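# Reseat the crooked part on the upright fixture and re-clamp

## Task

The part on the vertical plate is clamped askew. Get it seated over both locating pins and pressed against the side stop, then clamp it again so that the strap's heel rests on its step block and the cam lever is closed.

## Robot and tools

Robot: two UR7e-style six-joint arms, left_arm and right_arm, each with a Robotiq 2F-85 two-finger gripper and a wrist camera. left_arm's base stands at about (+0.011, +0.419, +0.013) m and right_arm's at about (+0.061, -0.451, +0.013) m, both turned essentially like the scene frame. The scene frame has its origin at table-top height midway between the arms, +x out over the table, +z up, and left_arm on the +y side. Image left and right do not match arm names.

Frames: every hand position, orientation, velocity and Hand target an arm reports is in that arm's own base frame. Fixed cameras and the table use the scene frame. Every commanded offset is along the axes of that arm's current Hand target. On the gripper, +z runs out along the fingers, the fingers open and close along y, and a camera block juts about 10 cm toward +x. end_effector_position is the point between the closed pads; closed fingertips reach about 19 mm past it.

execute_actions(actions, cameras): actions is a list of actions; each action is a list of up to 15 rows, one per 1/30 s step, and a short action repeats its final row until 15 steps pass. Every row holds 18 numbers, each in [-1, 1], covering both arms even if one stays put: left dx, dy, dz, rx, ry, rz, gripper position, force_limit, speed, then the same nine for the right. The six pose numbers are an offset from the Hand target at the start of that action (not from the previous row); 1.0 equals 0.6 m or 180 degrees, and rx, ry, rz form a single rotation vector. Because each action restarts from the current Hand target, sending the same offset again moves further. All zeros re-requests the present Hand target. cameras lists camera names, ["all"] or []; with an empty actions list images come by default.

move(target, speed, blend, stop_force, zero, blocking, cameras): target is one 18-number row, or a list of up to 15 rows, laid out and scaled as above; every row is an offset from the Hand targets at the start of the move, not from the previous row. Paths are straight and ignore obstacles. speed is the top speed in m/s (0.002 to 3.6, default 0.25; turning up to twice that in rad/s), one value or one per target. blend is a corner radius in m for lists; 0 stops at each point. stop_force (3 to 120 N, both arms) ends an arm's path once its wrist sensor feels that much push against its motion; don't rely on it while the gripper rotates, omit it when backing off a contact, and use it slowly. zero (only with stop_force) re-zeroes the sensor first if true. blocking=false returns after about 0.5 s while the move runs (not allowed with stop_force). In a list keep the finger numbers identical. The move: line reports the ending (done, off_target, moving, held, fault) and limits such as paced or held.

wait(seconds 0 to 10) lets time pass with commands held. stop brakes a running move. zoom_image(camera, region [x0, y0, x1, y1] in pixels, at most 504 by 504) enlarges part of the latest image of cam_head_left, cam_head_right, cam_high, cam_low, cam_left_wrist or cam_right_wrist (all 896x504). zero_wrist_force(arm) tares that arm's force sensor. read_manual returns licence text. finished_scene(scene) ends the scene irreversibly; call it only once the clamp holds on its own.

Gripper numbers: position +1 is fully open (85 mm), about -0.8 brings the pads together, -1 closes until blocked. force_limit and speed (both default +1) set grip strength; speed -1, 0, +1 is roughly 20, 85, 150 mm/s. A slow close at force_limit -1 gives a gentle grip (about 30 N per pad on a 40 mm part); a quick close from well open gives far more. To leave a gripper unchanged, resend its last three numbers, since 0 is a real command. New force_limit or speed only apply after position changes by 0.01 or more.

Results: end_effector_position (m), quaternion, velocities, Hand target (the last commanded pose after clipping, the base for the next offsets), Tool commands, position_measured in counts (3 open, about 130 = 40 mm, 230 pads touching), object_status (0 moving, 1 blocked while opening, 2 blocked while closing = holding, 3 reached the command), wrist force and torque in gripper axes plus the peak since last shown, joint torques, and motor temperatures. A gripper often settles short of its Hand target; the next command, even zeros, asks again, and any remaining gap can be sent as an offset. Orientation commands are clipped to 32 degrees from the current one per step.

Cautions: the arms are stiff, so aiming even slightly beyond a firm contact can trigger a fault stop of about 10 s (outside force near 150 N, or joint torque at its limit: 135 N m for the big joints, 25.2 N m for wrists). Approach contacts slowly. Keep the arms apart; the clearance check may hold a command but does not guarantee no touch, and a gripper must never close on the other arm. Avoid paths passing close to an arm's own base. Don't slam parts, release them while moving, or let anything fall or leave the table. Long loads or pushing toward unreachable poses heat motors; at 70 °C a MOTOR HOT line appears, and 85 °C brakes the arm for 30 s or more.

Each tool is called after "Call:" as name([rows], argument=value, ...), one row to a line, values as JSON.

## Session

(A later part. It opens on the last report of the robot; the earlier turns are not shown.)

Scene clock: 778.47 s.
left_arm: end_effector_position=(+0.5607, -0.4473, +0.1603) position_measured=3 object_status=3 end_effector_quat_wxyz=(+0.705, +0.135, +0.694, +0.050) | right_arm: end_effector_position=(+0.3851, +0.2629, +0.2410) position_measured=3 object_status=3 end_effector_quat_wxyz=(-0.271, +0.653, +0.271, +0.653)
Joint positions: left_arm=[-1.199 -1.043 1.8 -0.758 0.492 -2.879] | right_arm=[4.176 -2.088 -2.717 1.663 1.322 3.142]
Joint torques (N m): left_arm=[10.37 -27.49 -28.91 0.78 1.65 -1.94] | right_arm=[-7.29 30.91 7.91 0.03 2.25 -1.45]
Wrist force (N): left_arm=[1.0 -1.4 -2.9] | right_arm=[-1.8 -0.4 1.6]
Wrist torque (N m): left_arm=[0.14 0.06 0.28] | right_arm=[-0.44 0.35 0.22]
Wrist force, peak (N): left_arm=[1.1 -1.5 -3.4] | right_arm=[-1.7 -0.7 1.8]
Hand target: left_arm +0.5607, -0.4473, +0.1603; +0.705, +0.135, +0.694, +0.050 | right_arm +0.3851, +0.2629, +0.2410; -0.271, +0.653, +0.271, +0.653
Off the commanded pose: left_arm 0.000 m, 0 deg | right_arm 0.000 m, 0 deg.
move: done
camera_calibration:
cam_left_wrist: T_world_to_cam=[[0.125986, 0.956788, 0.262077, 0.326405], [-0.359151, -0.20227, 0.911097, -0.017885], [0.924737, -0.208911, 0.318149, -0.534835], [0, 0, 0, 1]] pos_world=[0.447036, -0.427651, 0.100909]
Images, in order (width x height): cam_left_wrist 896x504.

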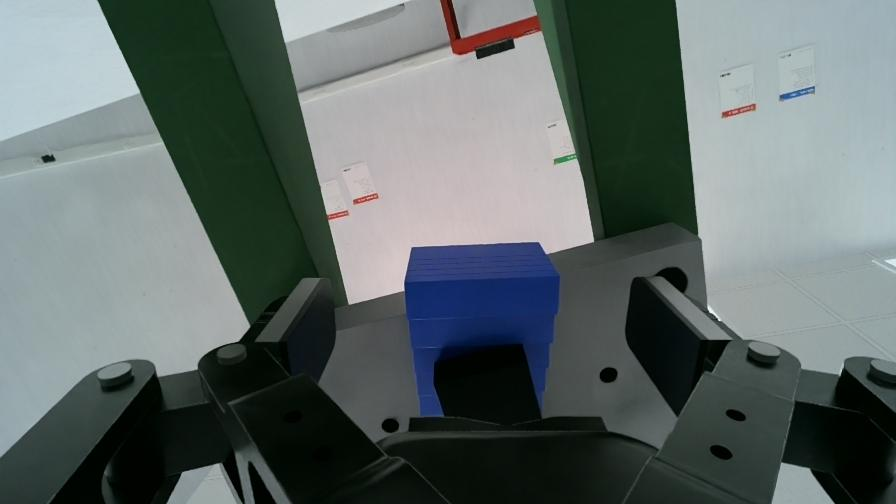

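Call:
execute_actions([
  [[0,0,0,0,0,0,-1,-0.8,-1,0,0,0,0,0,0,1,1,1]],
  [[0,0,0,0,0,0,-1,-0.8,-1,0,0,0,0,0,0,1,1,1]],
  [[0,0,0,0,0,0,-1,-0.8,-1,0,0,0,0,0,0,1,1,1]],
  [[0,0,0,0,0,0,-1,-0.8,-1,0,0,0,0,0,0,1,1,1]],
  [[0,0,0,0,0,0,-1,-0.8,-1,0,0,0,0,0,0,1,1,1]],
  [[0,0,0,0,0,0,-1,-0.8,-1,0,0,0,0,0,0,1,1,1]],
], cameras=["cam_left_wrist"])

Scene clock: 792.93 s.
left_arm: end_effector_position=(+0.5607, -0.4473, +0.1603) position_measured=130 object_status=2 end_effector_quat_wxyz=(+0.705, +0.135, +0.694, +0.050) | right_arm: end_effector_position=(+0.3851, +0.2629, +0.2410) position_measured=3 object_status=3 end_effector_quat_wxyz=(-0.271, +0.653, +0.271, +0.653)
Joint positions: left_arm=[-1.199 -1.043 1.8 -0.758 0.492 -2.879] | right_arm=[4.176 -2.088 -2.717 1.663 1.322 3.142]
Joint torques (N m): left_arm=[10.32 -36.18 -28.46 -1.27 -4.78 -0.02] | right_arm=[-7.77 30.89 7.82 0.07 2.21 -1.53]
Wrist force (N): left_arm=[0.8 -13.3 -22.2] | right_arm=[-1.5 -0.6 1.6]
Wrist torque (N m): left_arm=[0.46 0.17 -0.05] | right_arm=[-0.47 0.31 0.22]
Wrist force, peak (N): left_arm=[1.4 -10.3 -24.5] | right_arm=[-1.8 -0.6 1.8]
Hand target: left_arm +0.5607, -0.4473, +0.1603; +0.705, +0.135, +0.694, +0.050 | right_arm +0.3851, +0.2629, +0.2410; -0.271, +0.653, +0.271, +0.653
Off the commanded pose: left_arm 0.000 m, 0 deg | right_arm 0.000 m, 0 deg.
Step readings (end_effector_position of left_arm | right_arm):
0: (+0.5607, -0.4473, +0.1603) | (+0.3851, +0.2629, +0.2410)
1: (+0.5607, -0.4473, +0.1603) | (+0.3851, +0.2629, +0.2410)
2: (+0.5607, -0.4473, +0.1603) | (+0.3851, +0.2629, +0.2410)
4: (+0.5607, -0.4473, +0.1603) | (+0.3851, +0.2629, +0.2410)
8: (+0.5607, -0.4473, +0.1603) | (+0.3851, +0.2629, +0.2410)
15: (+0.5607, -0.4473, +0.1603) | (+0.3851, +0.2629, +0.2410)
16: (+0.5607, -0.4473, +0.1603) | (+0.3851, +0.2629, +0.2410)
17: (+0.5607, -0.4473, +0.1603) | (+0.3851, +0.2629, +0.2410)
19: (+0.5607, -0.4473, +0.1603) | (+0.3851, +0.2629, +0.2410)
23: (+0.5607, -0.4473, +0.1603) | (+0.3851, +0.2629, +0.2410)
30: (+0.5607, -0.4473, +0.1603) | (+0.3851, +0.2629, +0.2410)
31: (+0.5607, -0.4473, +0.1603) | (+0.3851, +0.2629, +0.2410)
32: (+0.5607, -0.4473, +0.1603) | (+0.3851, +0.2629, +0.2410)
34: (+0.5607, -0.4473, +0.1603) | (+0.3851, +0.2629, +0.2410)
38: (+0.5607, -0.4473, +0.1603) | (+0.3851, +0.2629, +0.2410)
45: (+0.5607, -0.4473, +0.1603) | (+0.3851, +0.2629, +0.2410)
46: (+0.5607, -0.4473, +0.1603) | (+0.3851, +0.2629, +0.2410)
47: (+0.5607, -0.4473, +0.1603) | (+0.3851, +0.2629, +0.2410)
49: (+0.5607, -0.4473, +0.1603) | (+0.3851, +0.2629, +0.2410)
53: (+0.5607, -0.4473, +0.1603) | (+0.3851, +0.2629, +0.2410)
60: (+0.5607, -0.4473, +0.1603) | (+0.3851, +0.2629, +0.2410)
61: (+0.5607, -0.4473, +0.1603) | (+0.3851, +0.2629, +0.2410)
62: (+0.5607, -0.4473, +0.1603) | (+0.3851, +0.2629, +0.2410)
64: (+0.5607, -0.4473, +0.1603) | (+0.3851, +0.2629, +0.2410)
68: (+0.5607, -0.4473, +0.1603) | (+0.3851, +0.2629, +0.2410)
75: (+0.5606, -0.4474, +0.1603) | (+0.3851, +0.2629, +0.2410)
76: (+0.5606, -0.4474, +0.1603) | (+0.3851, +0.2629, +0.2410)
77: (+0.5606, -0.4474, +0.1603) | (+0.3851, +0.2629, +0.2410)
79: (+0.5606, -0.4474, +0.1603) | (+0.3851, +0.2629, +0.2410)
83: (+0.5607, -0.4473, +0.1603) | (+0.3851, +0.2629, +0.2410)
90: (+0.5607, -0.4473, +0.1603) | (+0.3851, +0.2629, +0.2410)
camera_calibration:
cam_left_wrist: T_world_to_cam=[[0.125986, 0.956788, 0.262077, 0.326405], [-0.359151, -0.20227, 0.911097, -0.017885], [0.924737, -0.208911, 0.318149, -0.534835], [0, 0, 0, 1]] pos_world=[0.447036, -0.427651, 0.100909]
Images, in order (width x height): cam_left_wrist 896x504.

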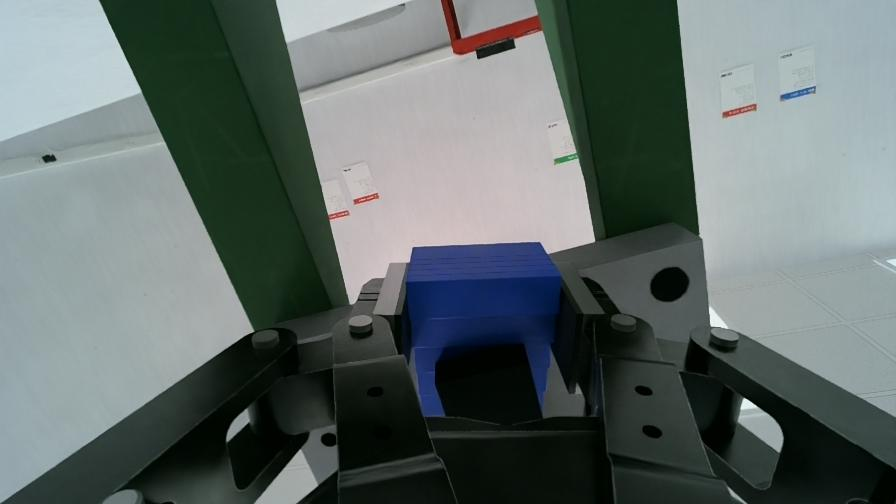

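Call:
execute_actions([
  [[0,-0.0006,-0.0012,0,0,0,-1,-0.8,-1,0,0,0,0,0,0,1,1,1]],
], cameras=[])

Scene clock: 803.83 s.
left_arm: end_effector_position=(+0.5599, -0.4476, +0.1602) position_measured=130 object_status=2 end_effector_quat_wxyz=(+0.705, +0.135, +0.694, +0.050) | right_arm: end_effector_position=(+0.3851, +0.2629, +0.2410) position_measured=3 object_status=3 end_effector_quat_wxyz=(-0.271, +0.653, +0.271, +0.653)
Joint positions: left_arm=[-1.2 -1.043 1.801 -0.758 0.491 -2.879] | right_arm=[4.176 -2.088 -2.717 1.663 1.322 3.142]
Joint torques (N m): left_arm=[-16.32 -50.86 -3.22 0.15 -3.65 1.26] | right_arm=[-7.68 30.75 8.19 0.15 2.19 -1.63]
Wrist force (N): left_arm=[4.5 -12.6 32.8] | right_arm=[-1.6 -0.5 1.7]
Wrist torque (N m): left_arm=[0.04 0.02 -0.01] | right_arm=[-0.45 0.32 0.22]
Wrist force, peak (N): left_arm=[6.5 -15.9 32.5] | right_arm=[-1.8 -0.6 1.8]
Hand target: left_arm +0.5599, -0.4476, +0.1602; +0.705, +0.135, +0.694, +0.050 | right_arm +0.3851, +0.2629, +0.2410; -0.271, +0.653, +0.271, +0.653
Off the commanded pose: left_arm 0.000 m, 0 deg | right_arm 0.000 m, 0 deg.
Step readings (end_effector_position of left_arm | right_arm):
0: (+0.5607, -0.4473, +0.1603) | (+0.3851, +0.2629, +0.2410)
1: (+0.5607, -0.4473, +0.1603) | (+0.3851, +0.2629, +0.2410)
2: (+0.5606, -0.4474, +0.1604) | (+0.3851, +0.2629, +0.2410)
4: (+0.5604, -0.4474, +0.1604) | (+0.3851, +0.2629, +0.2410)
8: (+0.5601, -0.4475, +0.1603) | (+0.3851, +0.2629, +0.2410)
15: (+0.5599, -0.4475, +0.1603) | (+0.3851, +0.2629, +0.2410)
No camera images: "cameras" was empty.

Call:
execute_actions([
  [[0,-0.0005,0.00075,0,0,0,-1,-0.8,-1,0,0,0,0,0,0,1,1,1]],
], cameras=[])

Scene clock: 809.83 s.
left_arm: end_effector_position=(+0.5603, -0.4479, +0.1601) position_measured=130 object_status=2 end_effector_quat_wxyz=(+0.705, +0.135, +0.694, +0.050) | right_arm: end_effector_position=(+0.3851, +0.2629, +0.2410) position_measured=3 object_status=3 end_effector_quat_wxyz=(-0.271, +0.653, +0.271, +0.653)
Joint positions: left_arm=[-1.2 -1.042 1.8 -0.758 0.491 -2.879] | right_arm=[4.176 -2.088 -2.717 1.663 1.322 3.142]
Joint torques (N m): left_arm=[10.12 -22.54 -32.09 -0.09 4.79 1.5] | right_arm=[-7.36 30.99 7.95 0.01 2.32 -1.46]
Wrist force (N): left_arm=[-3.9 11.7 -22.7] | right_arm=[-1.6 -0.7 1.7]
Wrist torque (N m): left_arm=[0.10 0.06 -0.09] | right_arm=[-0.47 0.32 0.22]
Wrist force, peak (N): left_arm=[4.5 -12.4 34.2] | right_arm=[-1.8 -0.8 1.7]
Hand target: left_arm +0.5603, -0.4479, +0.1601; +0.705, +0.135, +0.694, +0.050 | right_arm +0.3851, +0.2629, +0.2410; -0.271, +0.653, +0.271, +0.653
Off the commanded pose: left_arm 0.000 m, 0 deg | right_arm 0.000 m, 0 deg.
Step readings (end_effector_position of left_arm | right_arm):
0: (+0.5599, -0.4476, +0.1602) | (+0.3851, +0.2629, +0.2410)
1: (+0.5599, -0.4476, +0.1602) | (+0.3851, +0.2629, +0.2410)
2: (+0.5599, -0.4476, +0.1602) | (+0.3851, +0.2629, +0.2410)
4: (+0.5600, -0.4477, +0.1602) | (+0.3851, +0.2629, +0.2410)
8: (+0.5601, -0.4479, +0.1601) | (+0.3851, +0.2629, +0.2410)
15: (+0.5603, -0.4479, +0.1601) | (+0.3851, +0.2629, +0.2410)
No camera images: "cameras" was empty.

Call:
execute_actions([
  [[0.00005,0.0002,-0.00025,0,0,0,-1,-0.8,-1,0,0,0,0,0,0,1,1,1]],
], cameras=[])

Scene clock: 817.97 s.
left_arm: end_effector_position=(+0.5602, -0.4478, +0.1601) position_measured=130 object_status=2 end_effector_quat_wxyz=(+0.705, +0.135, +0.694, +0.050) | right_arm: end_effector_position=(+0.3851, +0.2629, +0.2410) position_measured=3 object_status=3 end_effector_quat_wxyz=(-0.271, +0.653, +0.271, +0.653)
Joint positions: left_arm=[-1.2 -1.042 1.8 -0.758 0.491 -2.879] | right_arm=[4.176 -2.088 -2.717 1.663 1.322 3.142]
Joint torques (N m): left_arm=[-6.25 -43.85 -8.86 -1.95 -0.34 0.61] | right_arm=[-7.54 31.5 7.68 0.02 2.27 -1.64]
Wrist force (N): left_arm=[-4.7 3.2 -9.5] | right_arm=[-1.6 -0.6 1.6]
Wrist torque (N m): left_arm=[0.16 0.04 -0.08] | right_arm=[-0.47 0.32 0.22]
Wrist force, peak (N): left_arm=[-4.1 11.7 -25.2] | right_arm=[-1.8 -0.6 1.8]
Hand target: left_arm +0.5602, -0.4478, +0.1602; +0.705, +0.135, +0.694, +0.050 | right_arm +0.3851, +0.2629, +0.2410; -0.271, +0.653, +0.271, +0.653
Off the commanded pose: left_arm 0.000 m, 0 deg | right_arm 0.000 m, 0 deg.
Step readings (end_effector_position of left_arm | right_arm):
0: (+0.5603, -0.4479, +0.1601) | (+0.3851, +0.2629, +0.2410)
1: (+0.5603, -0.4479, +0.1601) | (+0.3851, +0.2629, +0.2410)
2: (+0.5603, -0.4479, +0.1602) | (+0.3851, +0.2629, +0.2410)
4: (+0.5603, -0.4479, +0.1601) | (+0.3851, +0.2629, +0.2410)
8: (+0.5603, -0.4478, +0.1601) | (+0.3851, +0.2629, +0.2410)
15: (+0.5602, -0.4478, +0.1601) | (+0.3851, +0.2629, +0.2410)
No camera images: "cameras" was empty.

Call:
move(target=[0,0,0,0,0,0,-1,-0.8,-1, 0.0058,0.0575,0.079,0.0654,-0.0654,0.497,1,1,1], speed=0.2, cameras=["cam_right_wrist","cam_head_right"])

Scene clock: 852.90 s.
left_arm: end_effector_position=(+0.5602, -0.4478, +0.1602) position_measured=130 object_status=2 end_effector_quat_wxyz=(+0.705, +0.135, +0.694, +0.050) | right_arm: end_effector_position=(+0.4430, +0.2721, +0.2445) position_measured=3 object_status=3 end_effector_quat_wxyz=(+0.683, -0.683, +0.183, -0.183)
Joint positions: left_arm=[-1.2 -1.042 1.8 -0.758 0.491 -2.879] | right_arm=[3.73 -2.098 -2.421 1.377 2.03 4.713]
Joint torques (N m): left_arm=[-8.4 -44.06 -9.2 -0.31 -0.51 -0.54] | right_arm=[-8.74 23.8 13.97 4.68 2.11 1.52]
Wrist force (N): left_arm=[-4.2 2.5 -9.1] | right_arm=[1.1 -0.3 1.3]
Wrist torque (N m): left_arm=[0.15 0.03 -0.08] | right_arm=[-0.22 -0.35 -0.19]
Wrist force, peak (N): left_arm=[-4.4 3.0 -9.3] | right_arm=[-1.7 -0.5 1.9]
Hand target: left_arm +0.5602, -0.4478, +0.1602; +0.705, +0.135, +0.694, +0.050 | right_arm +0.4430, +0.2721, +0.2445; +0.683, -0.683, +0.183, -0.183
Off the commanded pose: left_arm 0.000 m, 0 deg | right_arm 0.000 m, 0 deg.
move: done
camera_calibration:
cam_right_wrist: T_world_to_cam=[[-0.016594, 0.0217808, -0.999625, 0.259531], [-0.979547, 0.200156, 0.0206219, 0.395559], [0.20053, 0.979522, 0.0180139, -0.229392], [0, 0, 0, 1]] pos_world=[0.437775, 0.139868, 0.255408]
Images, in order (width x height): cam_head_right 896x504, cam_right_wrist 896x504.

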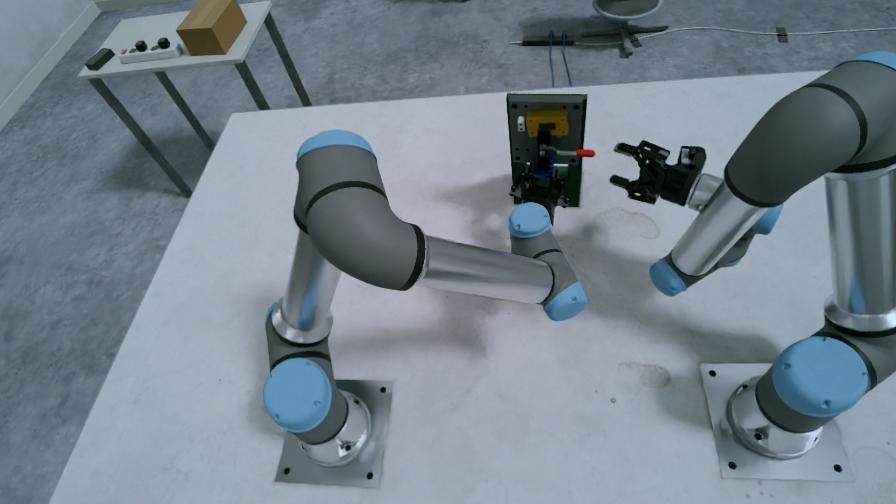

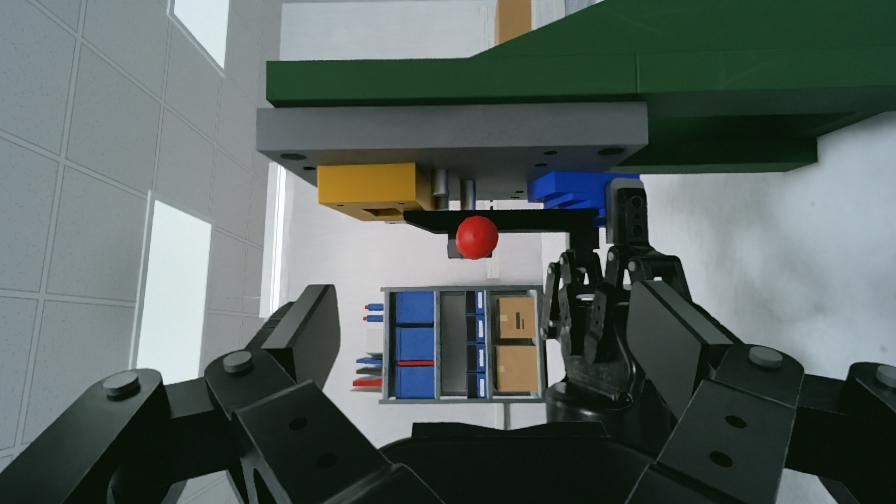

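Call:
zoom_image(camera="cam_right_wrist", region=[250, 90, 670, 420])

Scaled by 1.200 from the camera's 896x504 image, which has a finer 1280x720 frame.

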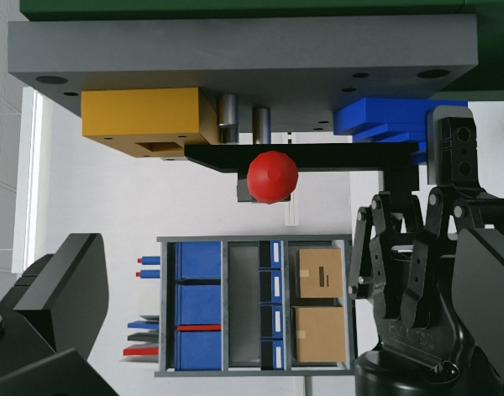

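Call:
move([
  [0,0,0,0,0,0,-1,-0.8,-1, 0.0072,-0.0025,0.06,0,0,0,0.2,-0.5,0],
  [0,0,0,0,0,0,-1,-0.8,-1, 0.0072,-0.0025,0.1177,0,0,0,0.2,-0.5,0],
], speed=0.08, cameras=["cam_right_wrist"])

Scene clock: 882.73 s.
left_arm: end_effector_position=(+0.5602, -0.4478, +0.1602) position_measured=130 object_status=2 end_effector_quat_wxyz=(+0.705, +0.135, +0.694, +0.050) | right_arm: end_effector_position=(+0.4820, +0.3310, +0.2460) position_measured=104 object_status=3 end_effector_quat_wxyz=(+0.683, -0.683, +0.183, -0.183)
Joint positions: left_arm=[-1.2 -1.042 1.8 -0.758 0.491 -2.879] | right_arm=[3.808 -2.139 -2.273 1.269 1.952 4.713]
Joint torques (N m): left_arm=[-8.75 -44.08 -9.73 -0.24 -0.52 -1.32] | right_arm=[10.56 28.44 17.28 -0.33 -2.76 -1.16]
Wrist force (N): left_arm=[-4.3 2.4 -8.8] | right_arm=[1.1 -0.5 1.3]
Wrist torque (N m): left_arm=[0.14 0.03 -0.08] | right_arm=[-0.25 -0.33 -0.19]
Wrist force, peak (N): left_arm=[-4.3 2.5 -9.0] | right_arm=[1.2 -0.6 1.8]
Hand target: left_arm +0.5602, -0.4478, +0.1602; +0.705, +0.135, +0.694, +0.050 | right_arm +0.4821, +0.3311, +0.2460; +0.683, -0.683, +0.183, -0.183
Off the commanded pose: left_arm 0.000 m, 0 deg | right_arm 0.000 m, 0 deg.
move: done
camera_calibration:
cam_right_wrist: T_world_to_cam=[[-0.0167543, 0.0220137, -0.999617, 0.260422], [-0.979544, 0.200148, 0.0208255, 0.42189], [0.20053, 0.979518, 0.01821, -0.294983], [0, 0, 0, 1]] pos_world=[0.476776, 0.198768, 0.256908]
Images, in order (width x height): cam_right_wrist 896x504.

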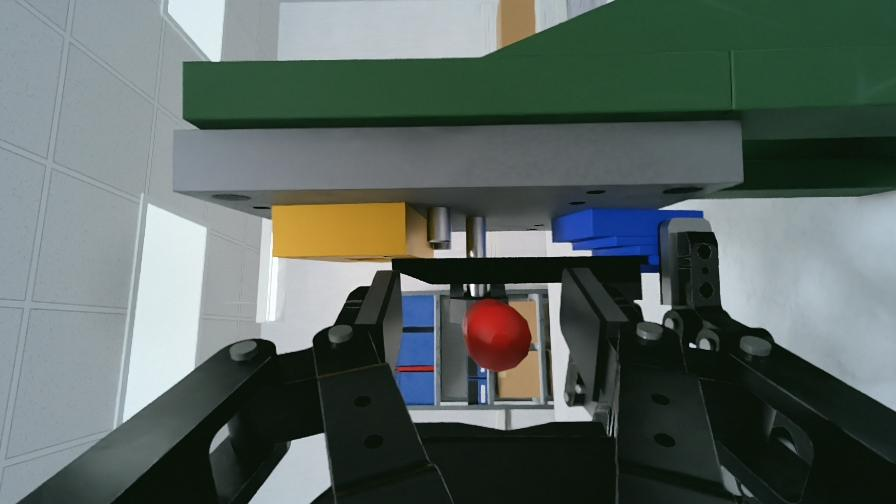

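Call:
move(target=[0,0,0,0,0,0,-1,-0.8,-1, 0,0.0043,0,0,0,0,0.2,-0.5,0], speed=0.05, cameras=["cam_right_wrist"])

Scene clock: 928.87 s.
left_arm: end_effector_position=(+0.5602, -0.4478, +0.1602) position_measured=130 object_status=2 end_effector_quat_wxyz=(+0.705, +0.135, +0.694, +0.050) | right_arm: end_effector_position=(+0.4821, +0.3311, +0.2435) position_measured=104 object_status=3 end_effector_quat_wxyz=(+0.683, -0.683, +0.183, -0.183)
Joint positions: left_arm=[-1.2 -1.042 1.8 -0.758 0.491 -2.879] | right_arm=[3.808 -2.146 -2.272 1.276 1.952 4.713]
Joint torques (N m): left_arm=[-8.46 -44.17 -9.49 -0.06 -0.4 -1.38] | right_arm=[10.04 28.03 15.4 4.69 -2.72 -1.41]
Wrist force (N): left_arm=[-4.1 2.4 -8.8] | right_arm=[1.3 -0.4 1.3]
Wrist torque (N m): left_arm=[0.13 0.02 -0.08] | right_arm=[-0.23 -0.35 -0.19]
Wrist force, peak (N): left_arm=[-4.2 2.5 -9.1] | right_arm=[1.3 -0.6 1.5]
Hand target: left_arm +0.5602, -0.4478, +0.1602; +0.705, +0.135, +0.694, +0.050 | right_arm +0.4821, +0.3311, +0.2434; +0.683, -0.683, +0.183, -0.183
Off the commanded pose: left_arm 0.000 m, 0 deg | right_arm 0.000 m, 0 deg.
move: done
camera_calibration:
cam_right_wrist: T_world_to_cam=[[-0.0167543, 0.0220137, -0.999617, 0.257921], [-0.979544, 0.200148, 0.0208255, 0.421922], [0.20053, 0.979518, 0.01821, -0.295035], [0, 0, 0, 1]] pos_world=[0.476776, 0.198868, 0.254408]
Images, in order (width x height): cam_right_wrist 896x504.

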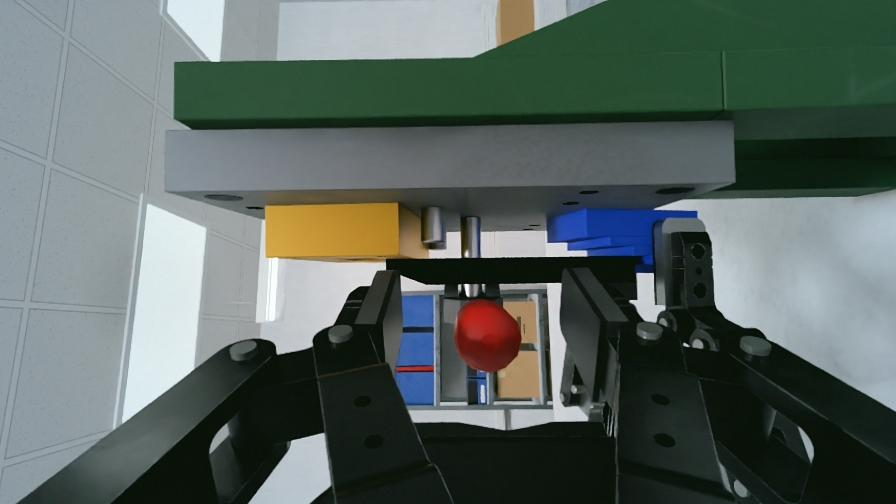

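Call:
execute_actions([
  [[0,0,0,0,0,0,-1,-0.8,-1,0,0,0,0,0,0,-1,-1,-1]],
  [[0,0,0,0,0,0,-1,-0.8,-1,0,0,0,0,0,0,-1,-1,-1]],
  [[0,0,0,0,0,0,-1,-0.8,-1,0,0,0,0,0,0,-1,-1,-1]],
  [[0,0,0,0,0,0,-1,-0.8,-1,0,0,0,0,0,0,-1,-1,-1]],
], cameras=["cam_right_wrist"])

Scene clock: 937.80 s.
left_arm: end_effector_position=(+0.5602, -0.4478, +0.1602) position_measured=130 object_status=2 end_effector_quat_wxyz=(+0.705, +0.135, +0.694, +0.050) | right_arm: end_effector_position=(+0.4821, +0.3311, +0.2434) position_measured=189 object_status=2 end_effector_quat_wxyz=(+0.683, -0.683, +0.183, -0.183)
Joint positions: left_arm=[-1.2 -1.042 1.8 -0.758 0.491 -2.879] | right_arm=[3.808 -2.146 -2.272 1.276 1.952 4.713]
Joint torques (N m): left_arm=[-8.89 -44.59 -9.97 -0.25 -0.45 -1.34] | right_arm=[9.99 27.62 7.94 -1.79 -2.23 1.33]
Wrist force (N): left_arm=[-4.2 2.3 -9.0] | right_arm=[1.7 -6.3 -3.1]
Wrist torque (N m): left_arm=[0.12 0.03 -0.08] | right_arm=[-0.28 -0.35 -0.18]
Wrist force, peak (N): left_arm=[-4.5 2.3 -9.1] | right_arm=[1.7 -6.6 -3.2]
Hand target: left_arm +0.5602, -0.4478, +0.1602; +0.705, +0.135, +0.694, +0.050 | right_arm +0.4821, +0.3311, +0.2434; +0.683, -0.683, +0.183, -0.183
Off the commanded pose: left_arm 0.000 m, 0 deg | right_arm 0.000 m, 0 deg.
Step readings (end_effector_position of left_arm | right_arm):
0: (+0.5602, -0.4478, +0.1602) | (+0.4821, +0.3311, +0.2434)
1: (+0.5602, -0.4478, +0.1602) | (+0.4821, +0.3311, +0.2434)
2: (+0.5602, -0.4478, +0.1602) | (+0.4821, +0.3311, +0.2434)
4: (+0.5602, -0.4478, +0.1602) | (+0.4821, +0.3311, +0.2434)
8: (+0.5602, -0.4478, +0.1602) | (+0.4821, +0.3311, +0.2434)
15: (+0.5602, -0.4478, +0.1602) | (+0.4821, +0.3311, +0.2434)
16: (+0.5602, -0.4478, +0.1602) | (+0.4821, +0.3311, +0.2434)
17: (+0.5602, -0.4478, +0.1602) | (+0.4821, +0.3311, +0.2434)
19: (+0.5602, -0.4478, +0.1602) | (+0.4821, +0.3311, +0.2434)
23: (+0.5602, -0.4478, +0.1602) | (+0.4821, +0.3311, +0.2434)
30: (+0.5602, -0.4478, +0.1602) | (+0.4821, +0.3311, +0.2434)
31: (+0.5602, -0.4478, +0.1602) | (+0.4821, +0.3311, +0.2434)
32: (+0.5602, -0.4478, +0.1602) | (+0.4821, +0.3311, +0.2434)
34: (+0.5602, -0.4478, +0.1602) | (+0.4821, +0.3311, +0.2434)
38: (+0.5602, -0.4478, +0.1602) | (+0.4821, +0.3311, +0.2434)
45: (+0.5602, -0.4478, +0.1602) | (+0.4821, +0.3311, +0.2434)
46: (+0.5602, -0.4478, +0.1602) | (+0.4821, +0.3311, +0.2434)
47: (+0.5602, -0.4478, +0.1602) | (+0.4821, +0.3311, +0.2434)
49: (+0.5602, -0.4478, +0.1602) | (+0.4821, +0.3311, +0.2434)
53: (+0.5602, -0.4478, +0.1602) | (+0.4821, +0.3311, +0.2434)
60: (+0.5602, -0.4478, +0.1602) | (+0.4821, +0.3311, +0.2434)
camera_calibration:
cam_right_wrist: T_world_to_cam=[[-0.016656, 0.0219955, -0.999619, 0.257778], [-0.979546, 0.20015, 0.0207256, 0.42195], [0.20053, 0.979518, 0.0182119, -0.295034], [0, 0, 0, 1]] pos_world=[0.476776, 0.198868, 0.254308]
Images, in order (width x height): cam_right_wrist 896x504.

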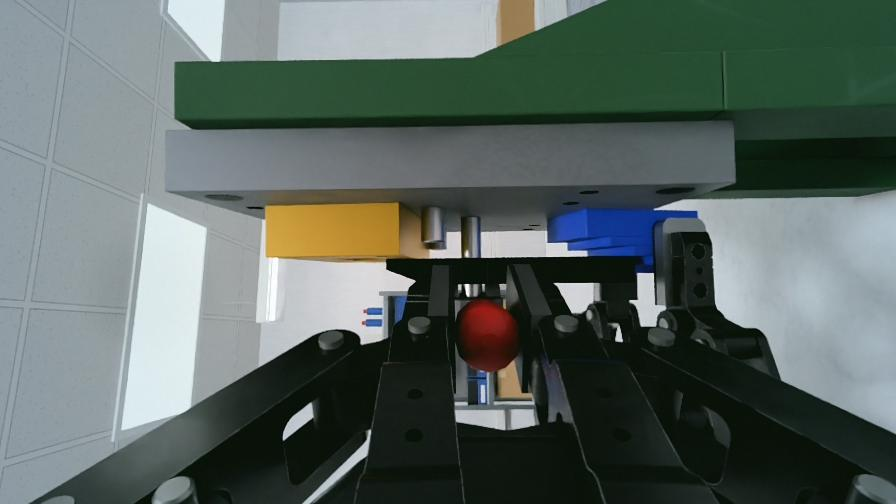

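Call:
move(target=[0,0,0,0,0,0,-1,-0.8,-1, -0.0145,0,-0.0049,0,0,0,-1,-1,-1], speed=0.03, cameras=["cam_right_wrist"])

Scene clock: 960.80 s.
left_arm: end_effector_position=(+0.5602, -0.4478, +0.1602) position_measured=130 object_status=2 end_effector_quat_wxyz=(+0.705, +0.135, +0.694, +0.050) | right_arm: end_effector_position=(+0.4732, +0.3329, +0.2434) position_measured=189 object_status=2 end_effector_quat_wxyz=(+0.683, -0.683, +0.183, -0.183)
Joint positions: left_arm=[-1.2 -1.042 1.8 -0.758 0.491 -2.879] | right_arm=[3.828 -2.139 -2.295 1.292 1.931 4.713]
Joint torques (N m): left_arm=[-7.28 -43.87 -8.86 -0.16 -0.36 -1.34] | right_arm=[13.17 37.35 -3.2 3.78 0.34 1.41]
Wrist force (N): left_arm=[-4.1 2.4 -8.9] | right_arm=[13.6 -9.0 7.9]
Wrist torque (N m): left_arm=[0.14 0.01 -0.08] | right_arm=[-0.28 -0.33 -0.16]
Wrist force, peak (N): left_arm=[-4.3 2.6 -9.0] | right_arm=[15.0 -12.1 6.0]
Hand target: left_arm +0.5602, -0.4478, +0.1602; +0.705, +0.135, +0.694, +0.050 | right_arm +0.4731, +0.3329, +0.2434; +0.683, -0.683, +0.183, -0.183
Off the commanded pose: left_arm 0.000 m, 0 deg | right_arm 0.000 m, 0 deg.
move: done
camera_calibration:
cam_right_wrist: T_world_to_cam=[[-0.016757, 0.0220106, -0.999617, 0.257636], [-0.979568, 0.200034, 0.0208255, 0.4129], [0.200416, 0.979542, 0.0182089, -0.294865], [0, 0, 0, 1]] pos_world=[0.467876, 0.200568, 0.254308]
Images, in order (width x height): cam_right_wrist 896x504.

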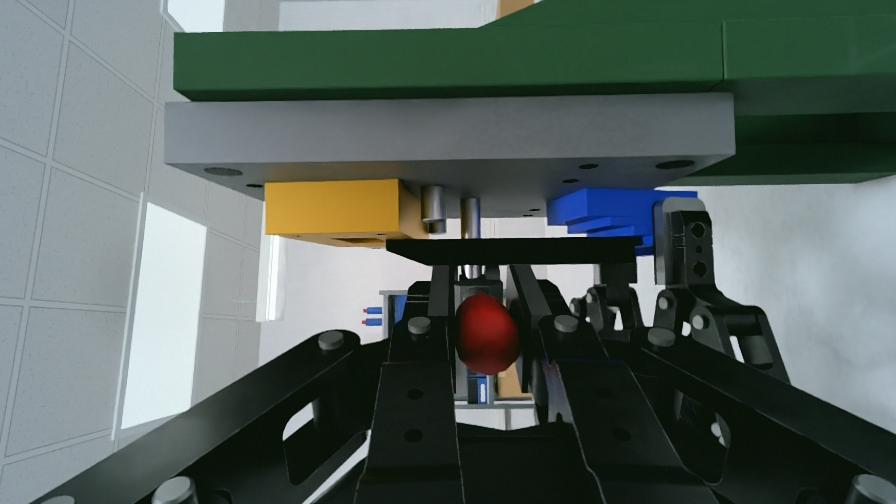

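Call:
move(target=[0,0,0,0,0,0,-1,-0.8,-1, -0.026,0,-0.005,0,0,0,-1,-1,-1], speed=0.03, cameras=["cam_right_wrist"])

Scene clock: 968.83 s.
left_arm: end_effector_position=(+0.5602, -0.4478, +0.1602) position_measured=130 object_status=2 end_effector_quat_wxyz=(+0.705, +0.135, +0.694, +0.050) | right_arm: end_effector_position=(+0.4581, +0.3381, +0.2434) position_measured=189 object_status=2 end_effector_quat_wxyz=(+0.683, -0.683, +0.183, -0.183)
Joint positions: left_arm=[-1.2 -1.042 1.8 -0.758 0.491 -2.879] | right_arm=[3.87 -2.127 -2.332 1.317 1.89 4.713]
Joint torques (N m): left_arm=[-7.46 -44.28 -9.67 -0.34 -0.31 -1.3] | right_arm=[10.4 37.26 -5.55 4.85 -0.47 1.28]
Wrist force (N): left_arm=[-4.3 2.5 -8.8] | right_arm=[10.2 -8.5 17.0]
Wrist torque (N m): left_arm=[0.15 0.04 -0.08] | right_arm=[-0.32 -0.31 -0.17]
Wrist force, peak (N): left_arm=[-4.3 2.5 -9.1] | right_arm=[10.2 -8.5 17.0]
Hand target: left_arm +0.5602, -0.4478, +0.1602; +0.705, +0.135, +0.694, +0.050 | right_arm +0.4581, +0.3381, +0.2434; +0.683, -0.683, +0.183, -0.183
Off the commanded pose: left_arm 0.000 m, 0 deg | right_arm 0.000 m, 0 deg.
move: done
camera_calibration:
cam_right_wrist: T_world_to_cam=[[-0.016757, 0.0220106, -0.999617, 0.257268], [-0.979568, 0.200034, 0.0208255, 0.397146], [0.200416, 0.979542, 0.0182089, -0.29705], [0, 0, 0, 1]] pos_world=[0.452876, 0.205868, 0.254308]
Images, in order (width x height): cam_right_wrist 896x504.

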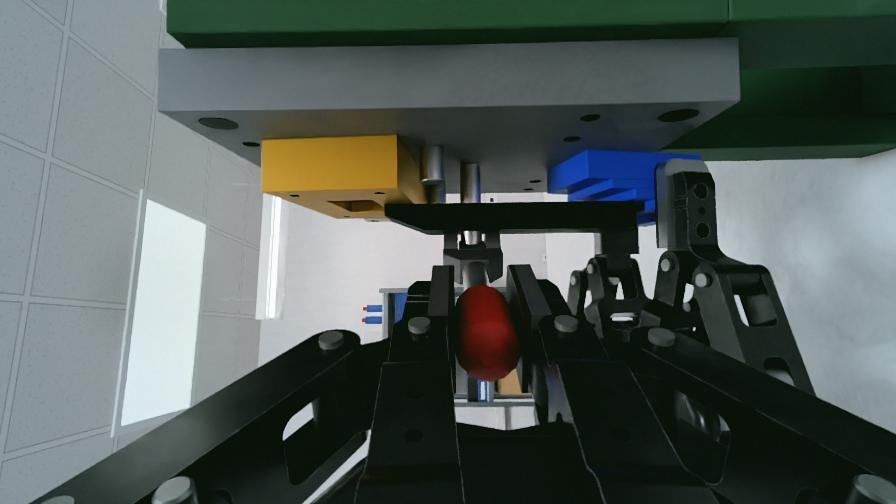

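Call:
move(target=[0,0,0,0,0,0,-1,-0.8,-1, -0.0315,0,0.001,0,0,0,-1,-1,-1], speed=0.03, cameras=["cam_right_wrist"])

Scene clock: 984.73 s.
left_arm: end_effector_position=(+0.5602, -0.4478, +0.1602) position_measured=130 object_status=2 end_effector_quat_wxyz=(+0.705, +0.135, +0.694, +0.050) | right_arm: end_effector_position=(+0.4421, +0.3480, +0.2434) position_measured=189 object_status=2 end_effector_quat_wxyz=(+0.683, -0.683, +0.183, -0.183)
Joint positions: left_arm=[-1.2 -1.042 1.8 -0.758 0.491 -2.879] | right_arm=[3.928 -2.117 -2.365 1.34 1.832 4.713]
Joint torques (N m): left_arm=[-8.65 -43.96 -9.05 -0.35 -0.49 -1.08] | right_arm=[12.56 37.91 -6.11 4.8 -0.38 1.46]
Wrist force (N): left_arm=[-4.3 2.4 -8.7] | right_arm=[9.2 -7.3 13.4]
Wrist torque (N m): left_arm=[0.14 0.05 -0.08] | right_arm=[-0.32 -0.26 -0.17]
Wrist force, peak (N): left_arm=[-4.1 2.6 -9.1] | right_arm=[12.8 -4.4 -21.3]
Hand target: left_arm +0.5602, -0.4478, +0.1602; +0.705, +0.135, +0.694, +0.050 | right_arm +0.4420, +0.3480, +0.2434; +0.683, -0.683, +0.183, -0.183
Off the commanded pose: left_arm 0.000 m, 0 deg | right_arm 0.000 m, 0 deg.
move: done
camera_calibration:
cam_right_wrist: T_world_to_cam=[[-0.016757, 0.0220106, -0.999617, 0.256881], [-0.979568, 0.200034, 0.0208255, 0.379393], [0.200416, 0.979542, 0.0182089, -0.303523], [0, 0, 0, 1]] pos_world=[0.436776, 0.215768, 0.254408]
Images, in order (width x height): cam_right_wrist 896x504.

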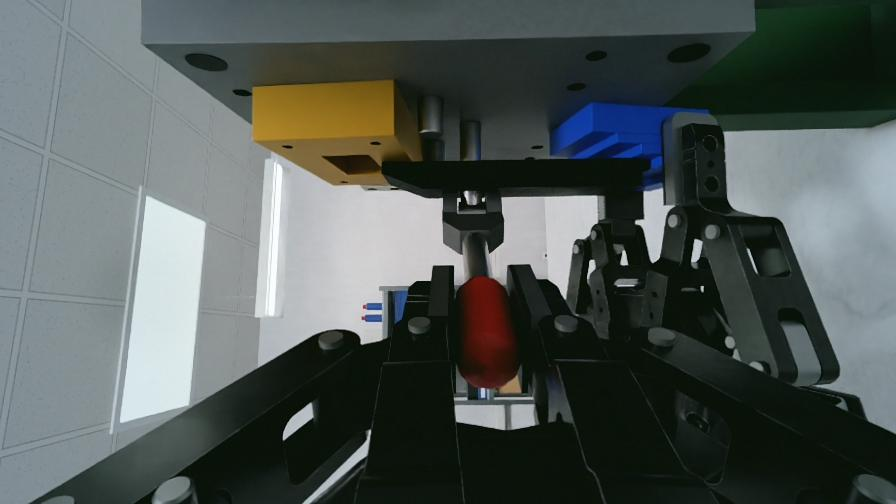

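Call:
move(target=[0,0,0,0,0,0,-1,-0.8,-1, -0.0353,0,0.0095,0,0,0,-1,-1,-1], speed=0.03, cameras=["cam_right_wrist","cam_head_left"])

Scene clock: 994.73 s.
left_arm: end_effector_position=(+0.5602, -0.4478, +0.1601) position_measured=130 object_status=2 end_effector_quat_wxyz=(+0.705, +0.135, +0.694, +0.050) | right_arm: end_effector_position=(+0.4266, +0.3635, +0.2434) position_measured=189 object_status=2 end_effector_quat_wxyz=(+0.683, -0.683, +0.183, -0.183)
Joint positions: left_arm=[-1.2 -1.042 1.8 -0.758 0.491 -2.879] | right_arm=[3.999 -2.111 -2.388 1.357 1.76 4.713]
Joint torques (N m): left_arm=[-8.55 -44.2 -13.22 -0.32 -0.47 -0.89] | right_arm=[11.25 37.57 -4.84 5.08 -0.24 1.52]
Wrist force (N): left_arm=[4.5 -2.4 -3.4] | right_arm=[10.2 -6.4 15.6]
Wrist torque (N m): left_arm=[0.13 0.03 0.28] | right_arm=[-0.30 -0.31 -0.21]
Wrist force, peak (N): left_arm=[-4.4 2.6 -9.0] | right_arm=[2.3 -2.7 -25.8]
Hand target: left_arm +0.5602, -0.4478, +0.1602; +0.705, +0.135, +0.694, +0.050 | right_arm +0.4265, +0.3636, +0.2434; +0.683, -0.683, +0.183, -0.183
Off the commanded pose: left_arm 0.000 m, 0 deg | right_arm 0.000 m, 0 deg.
move: done
camera_calibration:
cam_right_wrist: T_world_to_cam=[[-0.0167543, 0.0220137, -0.999617, 0.256278], [-0.979544, 0.200148, 0.0208255, 0.361072], [0.20053, 0.979518, 0.01821, -0.315642], [0, 0, 0, 1]] pos_world=[0.421276, 0.231268, 0.254408]
Images, in order (width x height): cam_head_left 896x504, cam_right_wrist 896x504.

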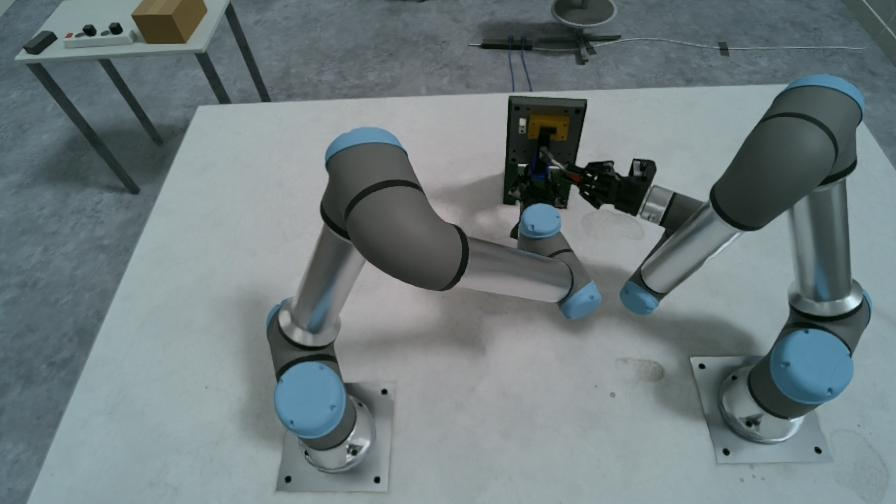

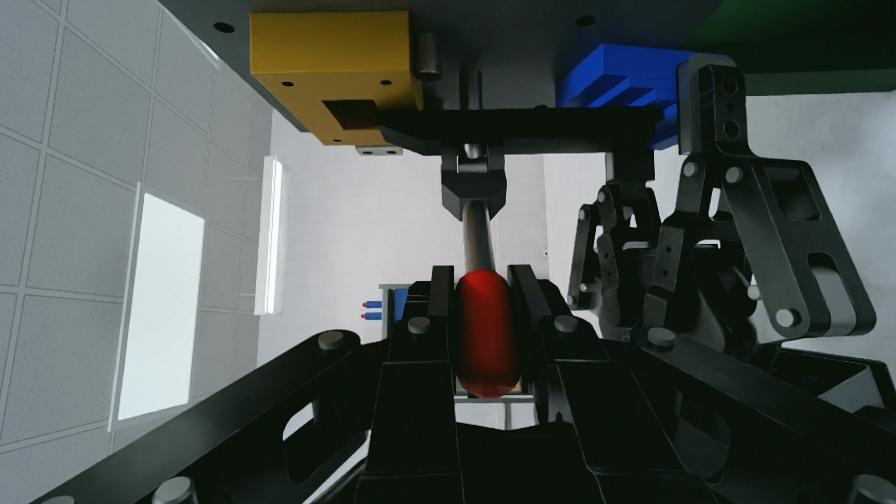

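Call:
zoom_image(camera="cam_right_wrist", region=[230, 0, 750, 260])

Call:
zoom_image(camera="cam_head_left", region=[490, 85, 610, 215])

Region (230, 0, 750, 260) is 520x260 pixels. A region can be at most 504 by 504 pixels.

Scaled by 3.877 from the camera's 896x504 image, which has a finer 1280x720 frame.

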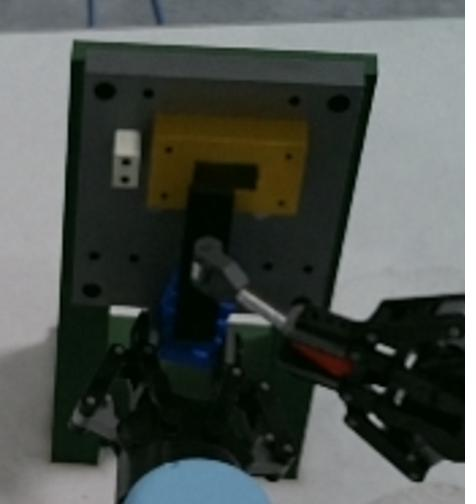

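Call:
execute_actions([
  [[0,0,0,0,0,0,-1,-0.8,-1,0,0,0,0,0,0,0.0,-1,-1]],
  [[0,0,0,0,0,0,-1,-0.8,-1,0,0,0,0,0,0,0.0,-1,-1]],
  [[0,0,0,0,0,0,-1,-0.8,-1,0,0,0,0,0,0,0.0,-1,-1]],
], cameras=["cam_right_wrist"])

Call:
zoom_image(camera="cam_right_wrist", region=[230, 0, 730, 300])

Scene clock: 1052.40 s.
left_arm: end_effector_position=(+0.5602, -0.4478, +0.1602) position_measured=130 object_status=2 end_effector_quat_wxyz=(+0.705, +0.135, +0.694, +0.050) | right_arm: end_effector_position=(+0.4265, +0.3636, +0.2434) position_measured=128 object_status=3 end_effector_quat_wxyz=(+0.683, -0.683, +0.183, -0.183)
Joint positions: left_arm=[-1.2 -1.042 1.8 -0.758 0.491 -2.879] | right_arm=[4 -2.111 -2.388 1.357 1.76 4.713]
Joint torques (N m): left_arm=[-8.85 -44.5 -28.83 -0.44 -0.31 -0.79] | right_arm=[0.75 35.8 13.79 0.08 -1.52 1.68]
Wrist force (N): left_arm=[4.8 -2.5 -3.4] | right_arm=[1.2 -0.3 1.0]
Wrist torque (N m): left_arm=[0.11 -0.01 0.28] | right_arm=[-0.24 -0.34 -0.22]
Wrist force, peak (N): left_arm=[4.8 -2.5 -3.4] | right_arm=[11.1 -6.6 17.1]
Hand target: left_arm +0.5602, -0.4478, +0.1602; +0.705, +0.135, +0.694, +0.050 | right_arm +0.4265, +0.3636, +0.2434; +0.683, -0.683, +0.183, -0.183
Off the commanded pose: left_arm 0.000 m, 0 deg | right_arm 0.000 m, 0 deg.
Step readings (end_effector_position of left_arm | right_arm):
0: (+0.5602, -0.4478, +0.1602) | (+0.4265, +0.3636, +0.2434)
1: (+0.5602, -0.4478, +0.1602) | (+0.4265, +0.3636, +0.2434)
2: (+0.5602, -0.4478, +0.1602) | (+0.4265, +0.3636, +0.2434)
4: (+0.5602, -0.4478, +0.1602) | (+0.4265, +0.3636, +0.2434)
8: (+0.5602, -0.4478, +0.1602) | (+0.4265, +0.3636, +0.2434)
15: (+0.5602, -0.4478, +0.1602) | (+0.4265, +0.3636, +0.2434)
16: (+0.5602, -0.4478, +0.1602) | (+0.4265, +0.3636, +0.2434)
17: (+0.5602, -0.4478, +0.1602) | (+0.4265, +0.3636, +0.2434)
19: (+0.5602, -0.4478, +0.1602) | (+0.4265, +0.3636, +0.2434)
23: (+0.5602, -0.4478, +0.1602) | (+0.4265, +0.3636, +0.2434)
30: (+0.5602, -0.4478, +0.1602) | (+0.4265, +0.3636, +0.2434)
31: (+0.5602, -0.4478, +0.1602) | (+0.4265, +0.3636, +0.2434)
32: (+0.5602, -0.4478, +0.1602) | (+0.4265, +0.3636, +0.2434)
34: (+0.5602, -0.4478, +0.1602) | (+0.4265, +0.3636, +0.2434)
38: (+0.5602, -0.4478, +0.1602) | (+0.4265, +0.3636, +0.2434)
45: (+0.5602, -0.4478, +0.1602) | (+0.4265, +0.3636, +0.2434)
camera_calibration:
cam_right_wrist: T_world_to_cam=[[-0.0167551, 0.022012, -0.999617, 0.256275], [-0.979564, 0.200052, 0.0208242, 0.360986], [0.200434, 0.979538, 0.0182103, -0.315684], [0, 0, 0, 1]] pos_world=[0.421176, 0.231368, 0.254408]
Images, in order (width x height): cam_right_wrist 896x504.

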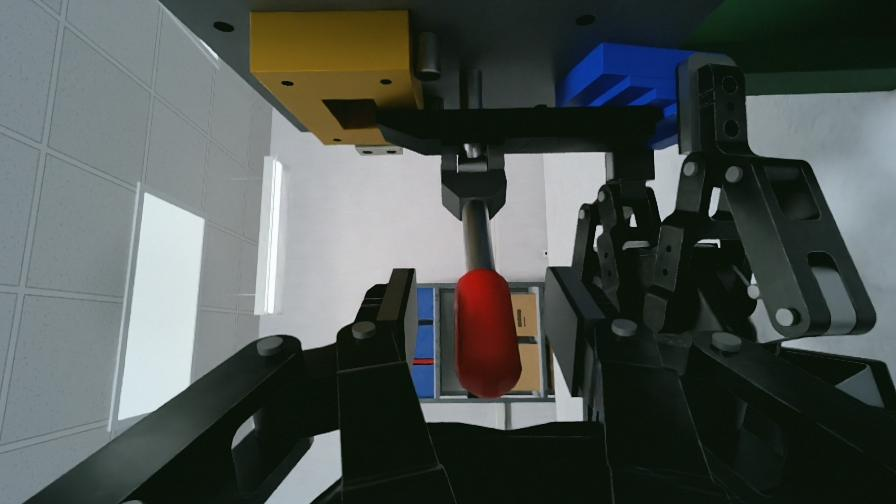

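Scaled by 1.008 from the camera's 896x504 image, which has a finer 1280x720 frame.

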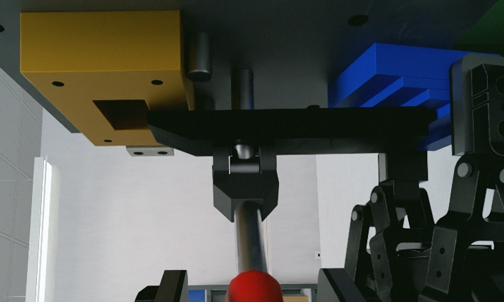

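Call:
move([
  [0,0,0,0,0,0,-1,-0.8,-1, 0,0,-0.1333,0,0,0,0.0,-1,-1],
  [0,0,0,0,0,0,-1,-0.8,-1, 0.1508,-0.0593,-0.0045,0,0,0,-0.85,-1,0],
], speed=0.1, cameras=["cam_right_wrist","cam_head_left"])

Call:
zoom_image(camera="cam_head_left", region=[490, 85, 610, 215])

Scene clock: 1086.93 s.
left_arm: end_effector_position=(+0.5602, -0.4478, +0.1602) position_measured=130 object_status=2 end_effector_quat_wxyz=(+0.705, +0.135, +0.694, +0.050) | right_arm: end_effector_position=(+0.5035, +0.3160, +0.2789) position_measured=231 object_status=3 end_effector_quat_wxyz=(+0.683, -0.683, +0.183, -0.183)
Joint positions: left_arm=[-1.2 -1.042 1.8 -0.758 0.491 -2.879] | right_arm=[3.738 -2.065 -2.224 1.147 2.022 4.713]
Joint torques (N m): left_arm=[-7.76 -44.47 -28.15 -0.21 -0.12 -0.89] | right_arm=[-8.76 27.47 17.98 -0.22 2.36 -1.97]
Wrist force (N): left_arm=[4.4 -2.5 -3.3] | right_arm=[1.0 -0.4 1.2]
Wrist torque (N m): left_arm=[0.11 0.04 0.28] | right_arm=[-0.26 -0.33 -0.15]
Wrist force, peak (N): left_arm=[4.7 -2.7 -3.4] | right_arm=[1.7 -0.8 1.8]
Hand target: left_arm +0.5602, -0.4478, +0.1602; +0.705, +0.135, +0.694, +0.050 | right_arm +0.5035, +0.3160, +0.2789; +0.683, -0.683, +0.183, -0.183
Off the commanded pose: left_arm 0.000 m, 0 deg | right_arm 0.000 m, 0 deg.
move: done
camera_calibration:
cam_right_wrist: T_world_to_cam=[[-0.0167543, 0.0220137, -0.999617, 0.2941], [-0.979544, 0.200148, 0.0208255, 0.445265], [0.20053, 0.979518, 0.01821, -0.285202], [0, 0, 0, 1]] pos_world=[0.498276, 0.183768, 0.289908]
Images, in order (width x height): cam_head_left 896x504, cam_right_wrist 896x504.

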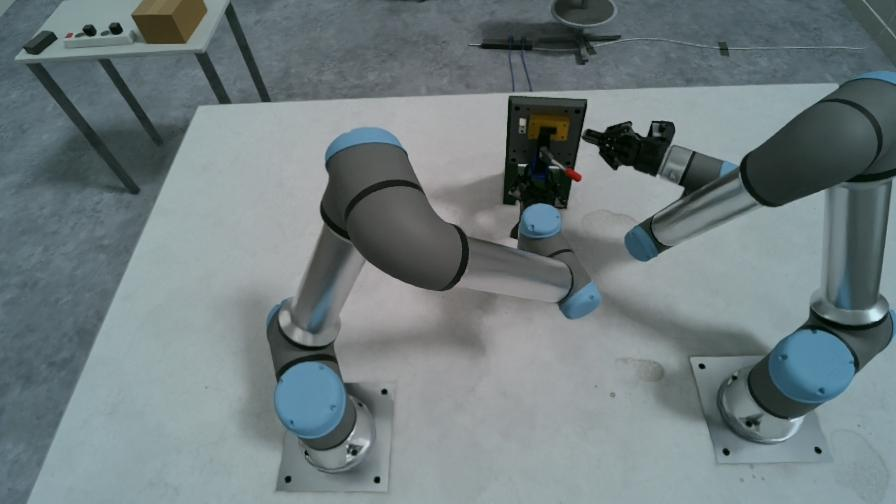

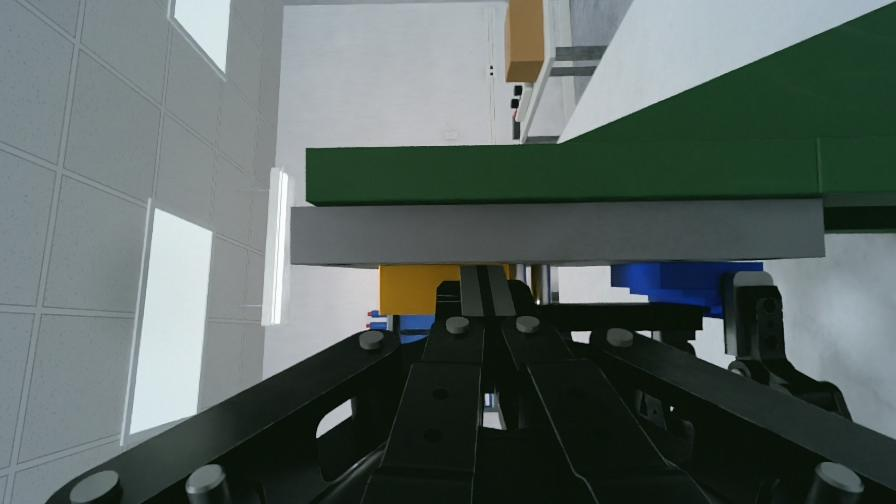

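Scaled by 3.877 from the camera's 896x504 image, which has a finer 1280x720 frame.

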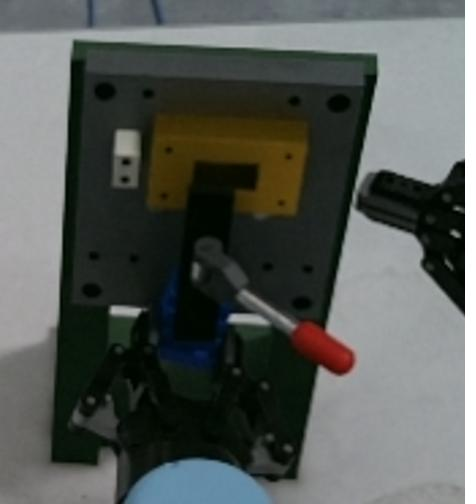

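Call:
move([
  [0,0,0,0,0,0,-1,-0.8,-1, -0.0166,0,0.0473,0,0,0,-0.85,-1,0],
  [0,0,0,0,0,0,-1,-0.8,-1, -0.0288,0,0.0758,0,0,0,-0.85,-1,0],
], speed=[0.05,0.01], stop_force=9, cameras=["cam_right_wrist","cam_head_left"])

Call:
zoom_image(camera="cam_head_left", region=[490, 85, 610, 215])

Scene clock: 1128.57 s.
left_arm: end_effector_position=(+0.5602, -0.4478, +0.1602) position_measured=130 object_status=2 end_effector_quat_wxyz=(+0.705, +0.135, +0.694, +0.050) | right_arm: end_effector_position=(+0.5101, +0.3539, +0.2789) position_measured=231 object_status=3 end_effector_quat_wxyz=(+0.683, -0.683, +0.183, -0.183)
Joint positions: left_arm=[-1.2 -1.042 1.8 -0.758 0.491 -2.879] | right_arm=[3.81 -2.087 -2.174 1.119 1.95 4.713]
Joint torques (N m): left_arm=[-8.59 -44.38 -28.47 -0.37 -0.14 -0.84] | right_arm=[-14.9 39.59 7.96 2.07 -2.27 -0.22]
Wrist force (N): left_arm=[4.4 -2.5 -3.5] | right_arm=[-16.0 -1.9 -10.6]
Wrist torque (N m): left_arm=[0.12 0.04 0.29] | right_arm=[-0.27 -0.39 -0.17]
Wrist force, peak (N): left_arm=[4.6 -2.7 -3.5] | right_arm=[-15.7 1.5 -44.1]
Hand target: left_arm +0.5602, -0.4478, +0.1602; +0.705, +0.135, +0.694, +0.050 | right_arm +0.5101, +0.3539, +0.2789; +0.683, -0.683, +0.183, -0.183 (not the last commanded pose)
Off the commanded pose: left_arm 0.000 m, 0 deg | right_arm 0.010 m, 0 deg.
move: contact (right_arm); path passed 1 of 2 targets
camera_calibration:
cam_right_wrist: T_world_to_cam=[[-0.016656, 0.0219955, -0.999619, 0.293332], [-0.979546, 0.20015, 0.0207256, 0.444096], [0.20053, 0.979518, 0.0182119, -0.323532], [0, 0, 0, 1]] pos_world=[0.504776, 0.221568, 0.289908]
Images, in order (width x height): cam_head_left 896x504, cam_right_wrist 896x504.

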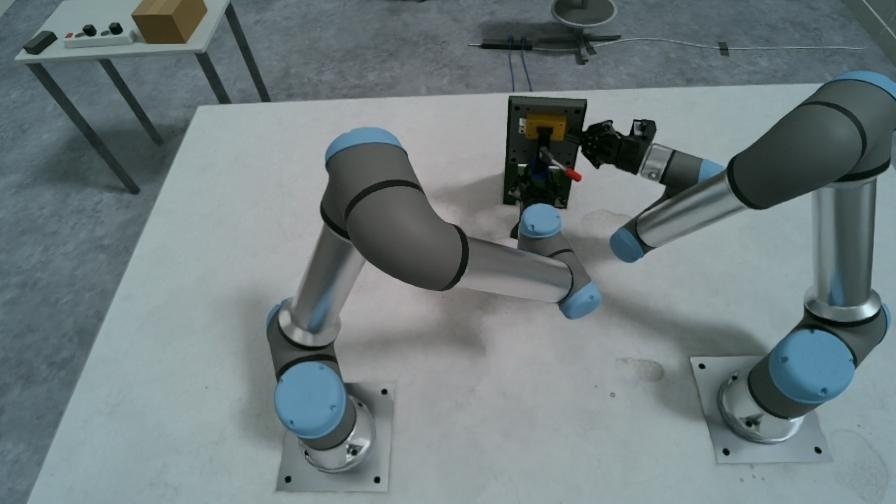

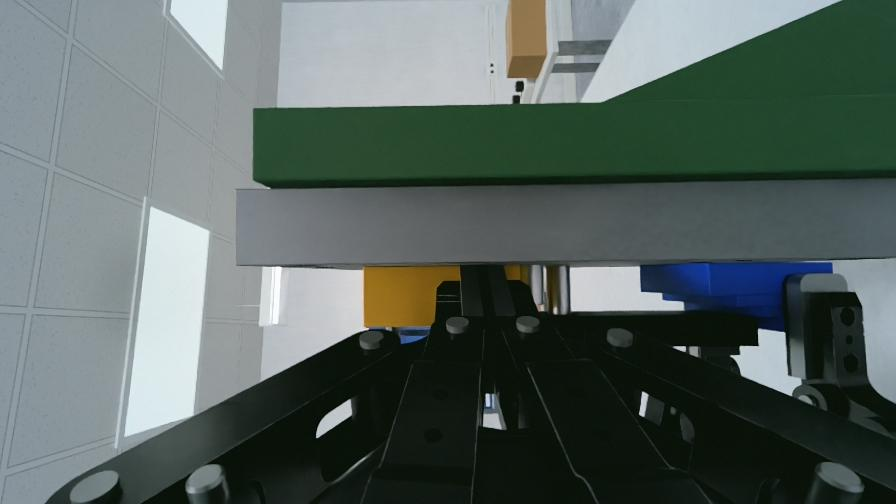

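Scaled by 3.877 from the camera's 896x504 image, which has a finer 1280x720 frame.

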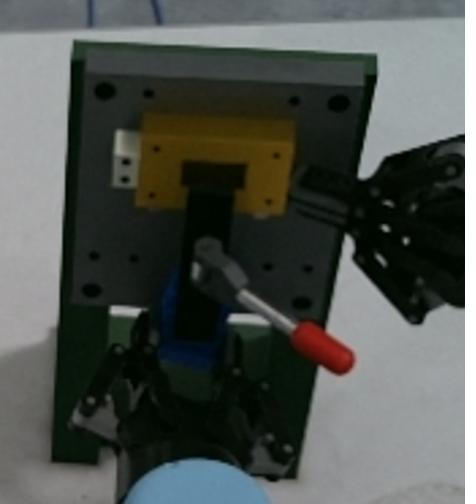

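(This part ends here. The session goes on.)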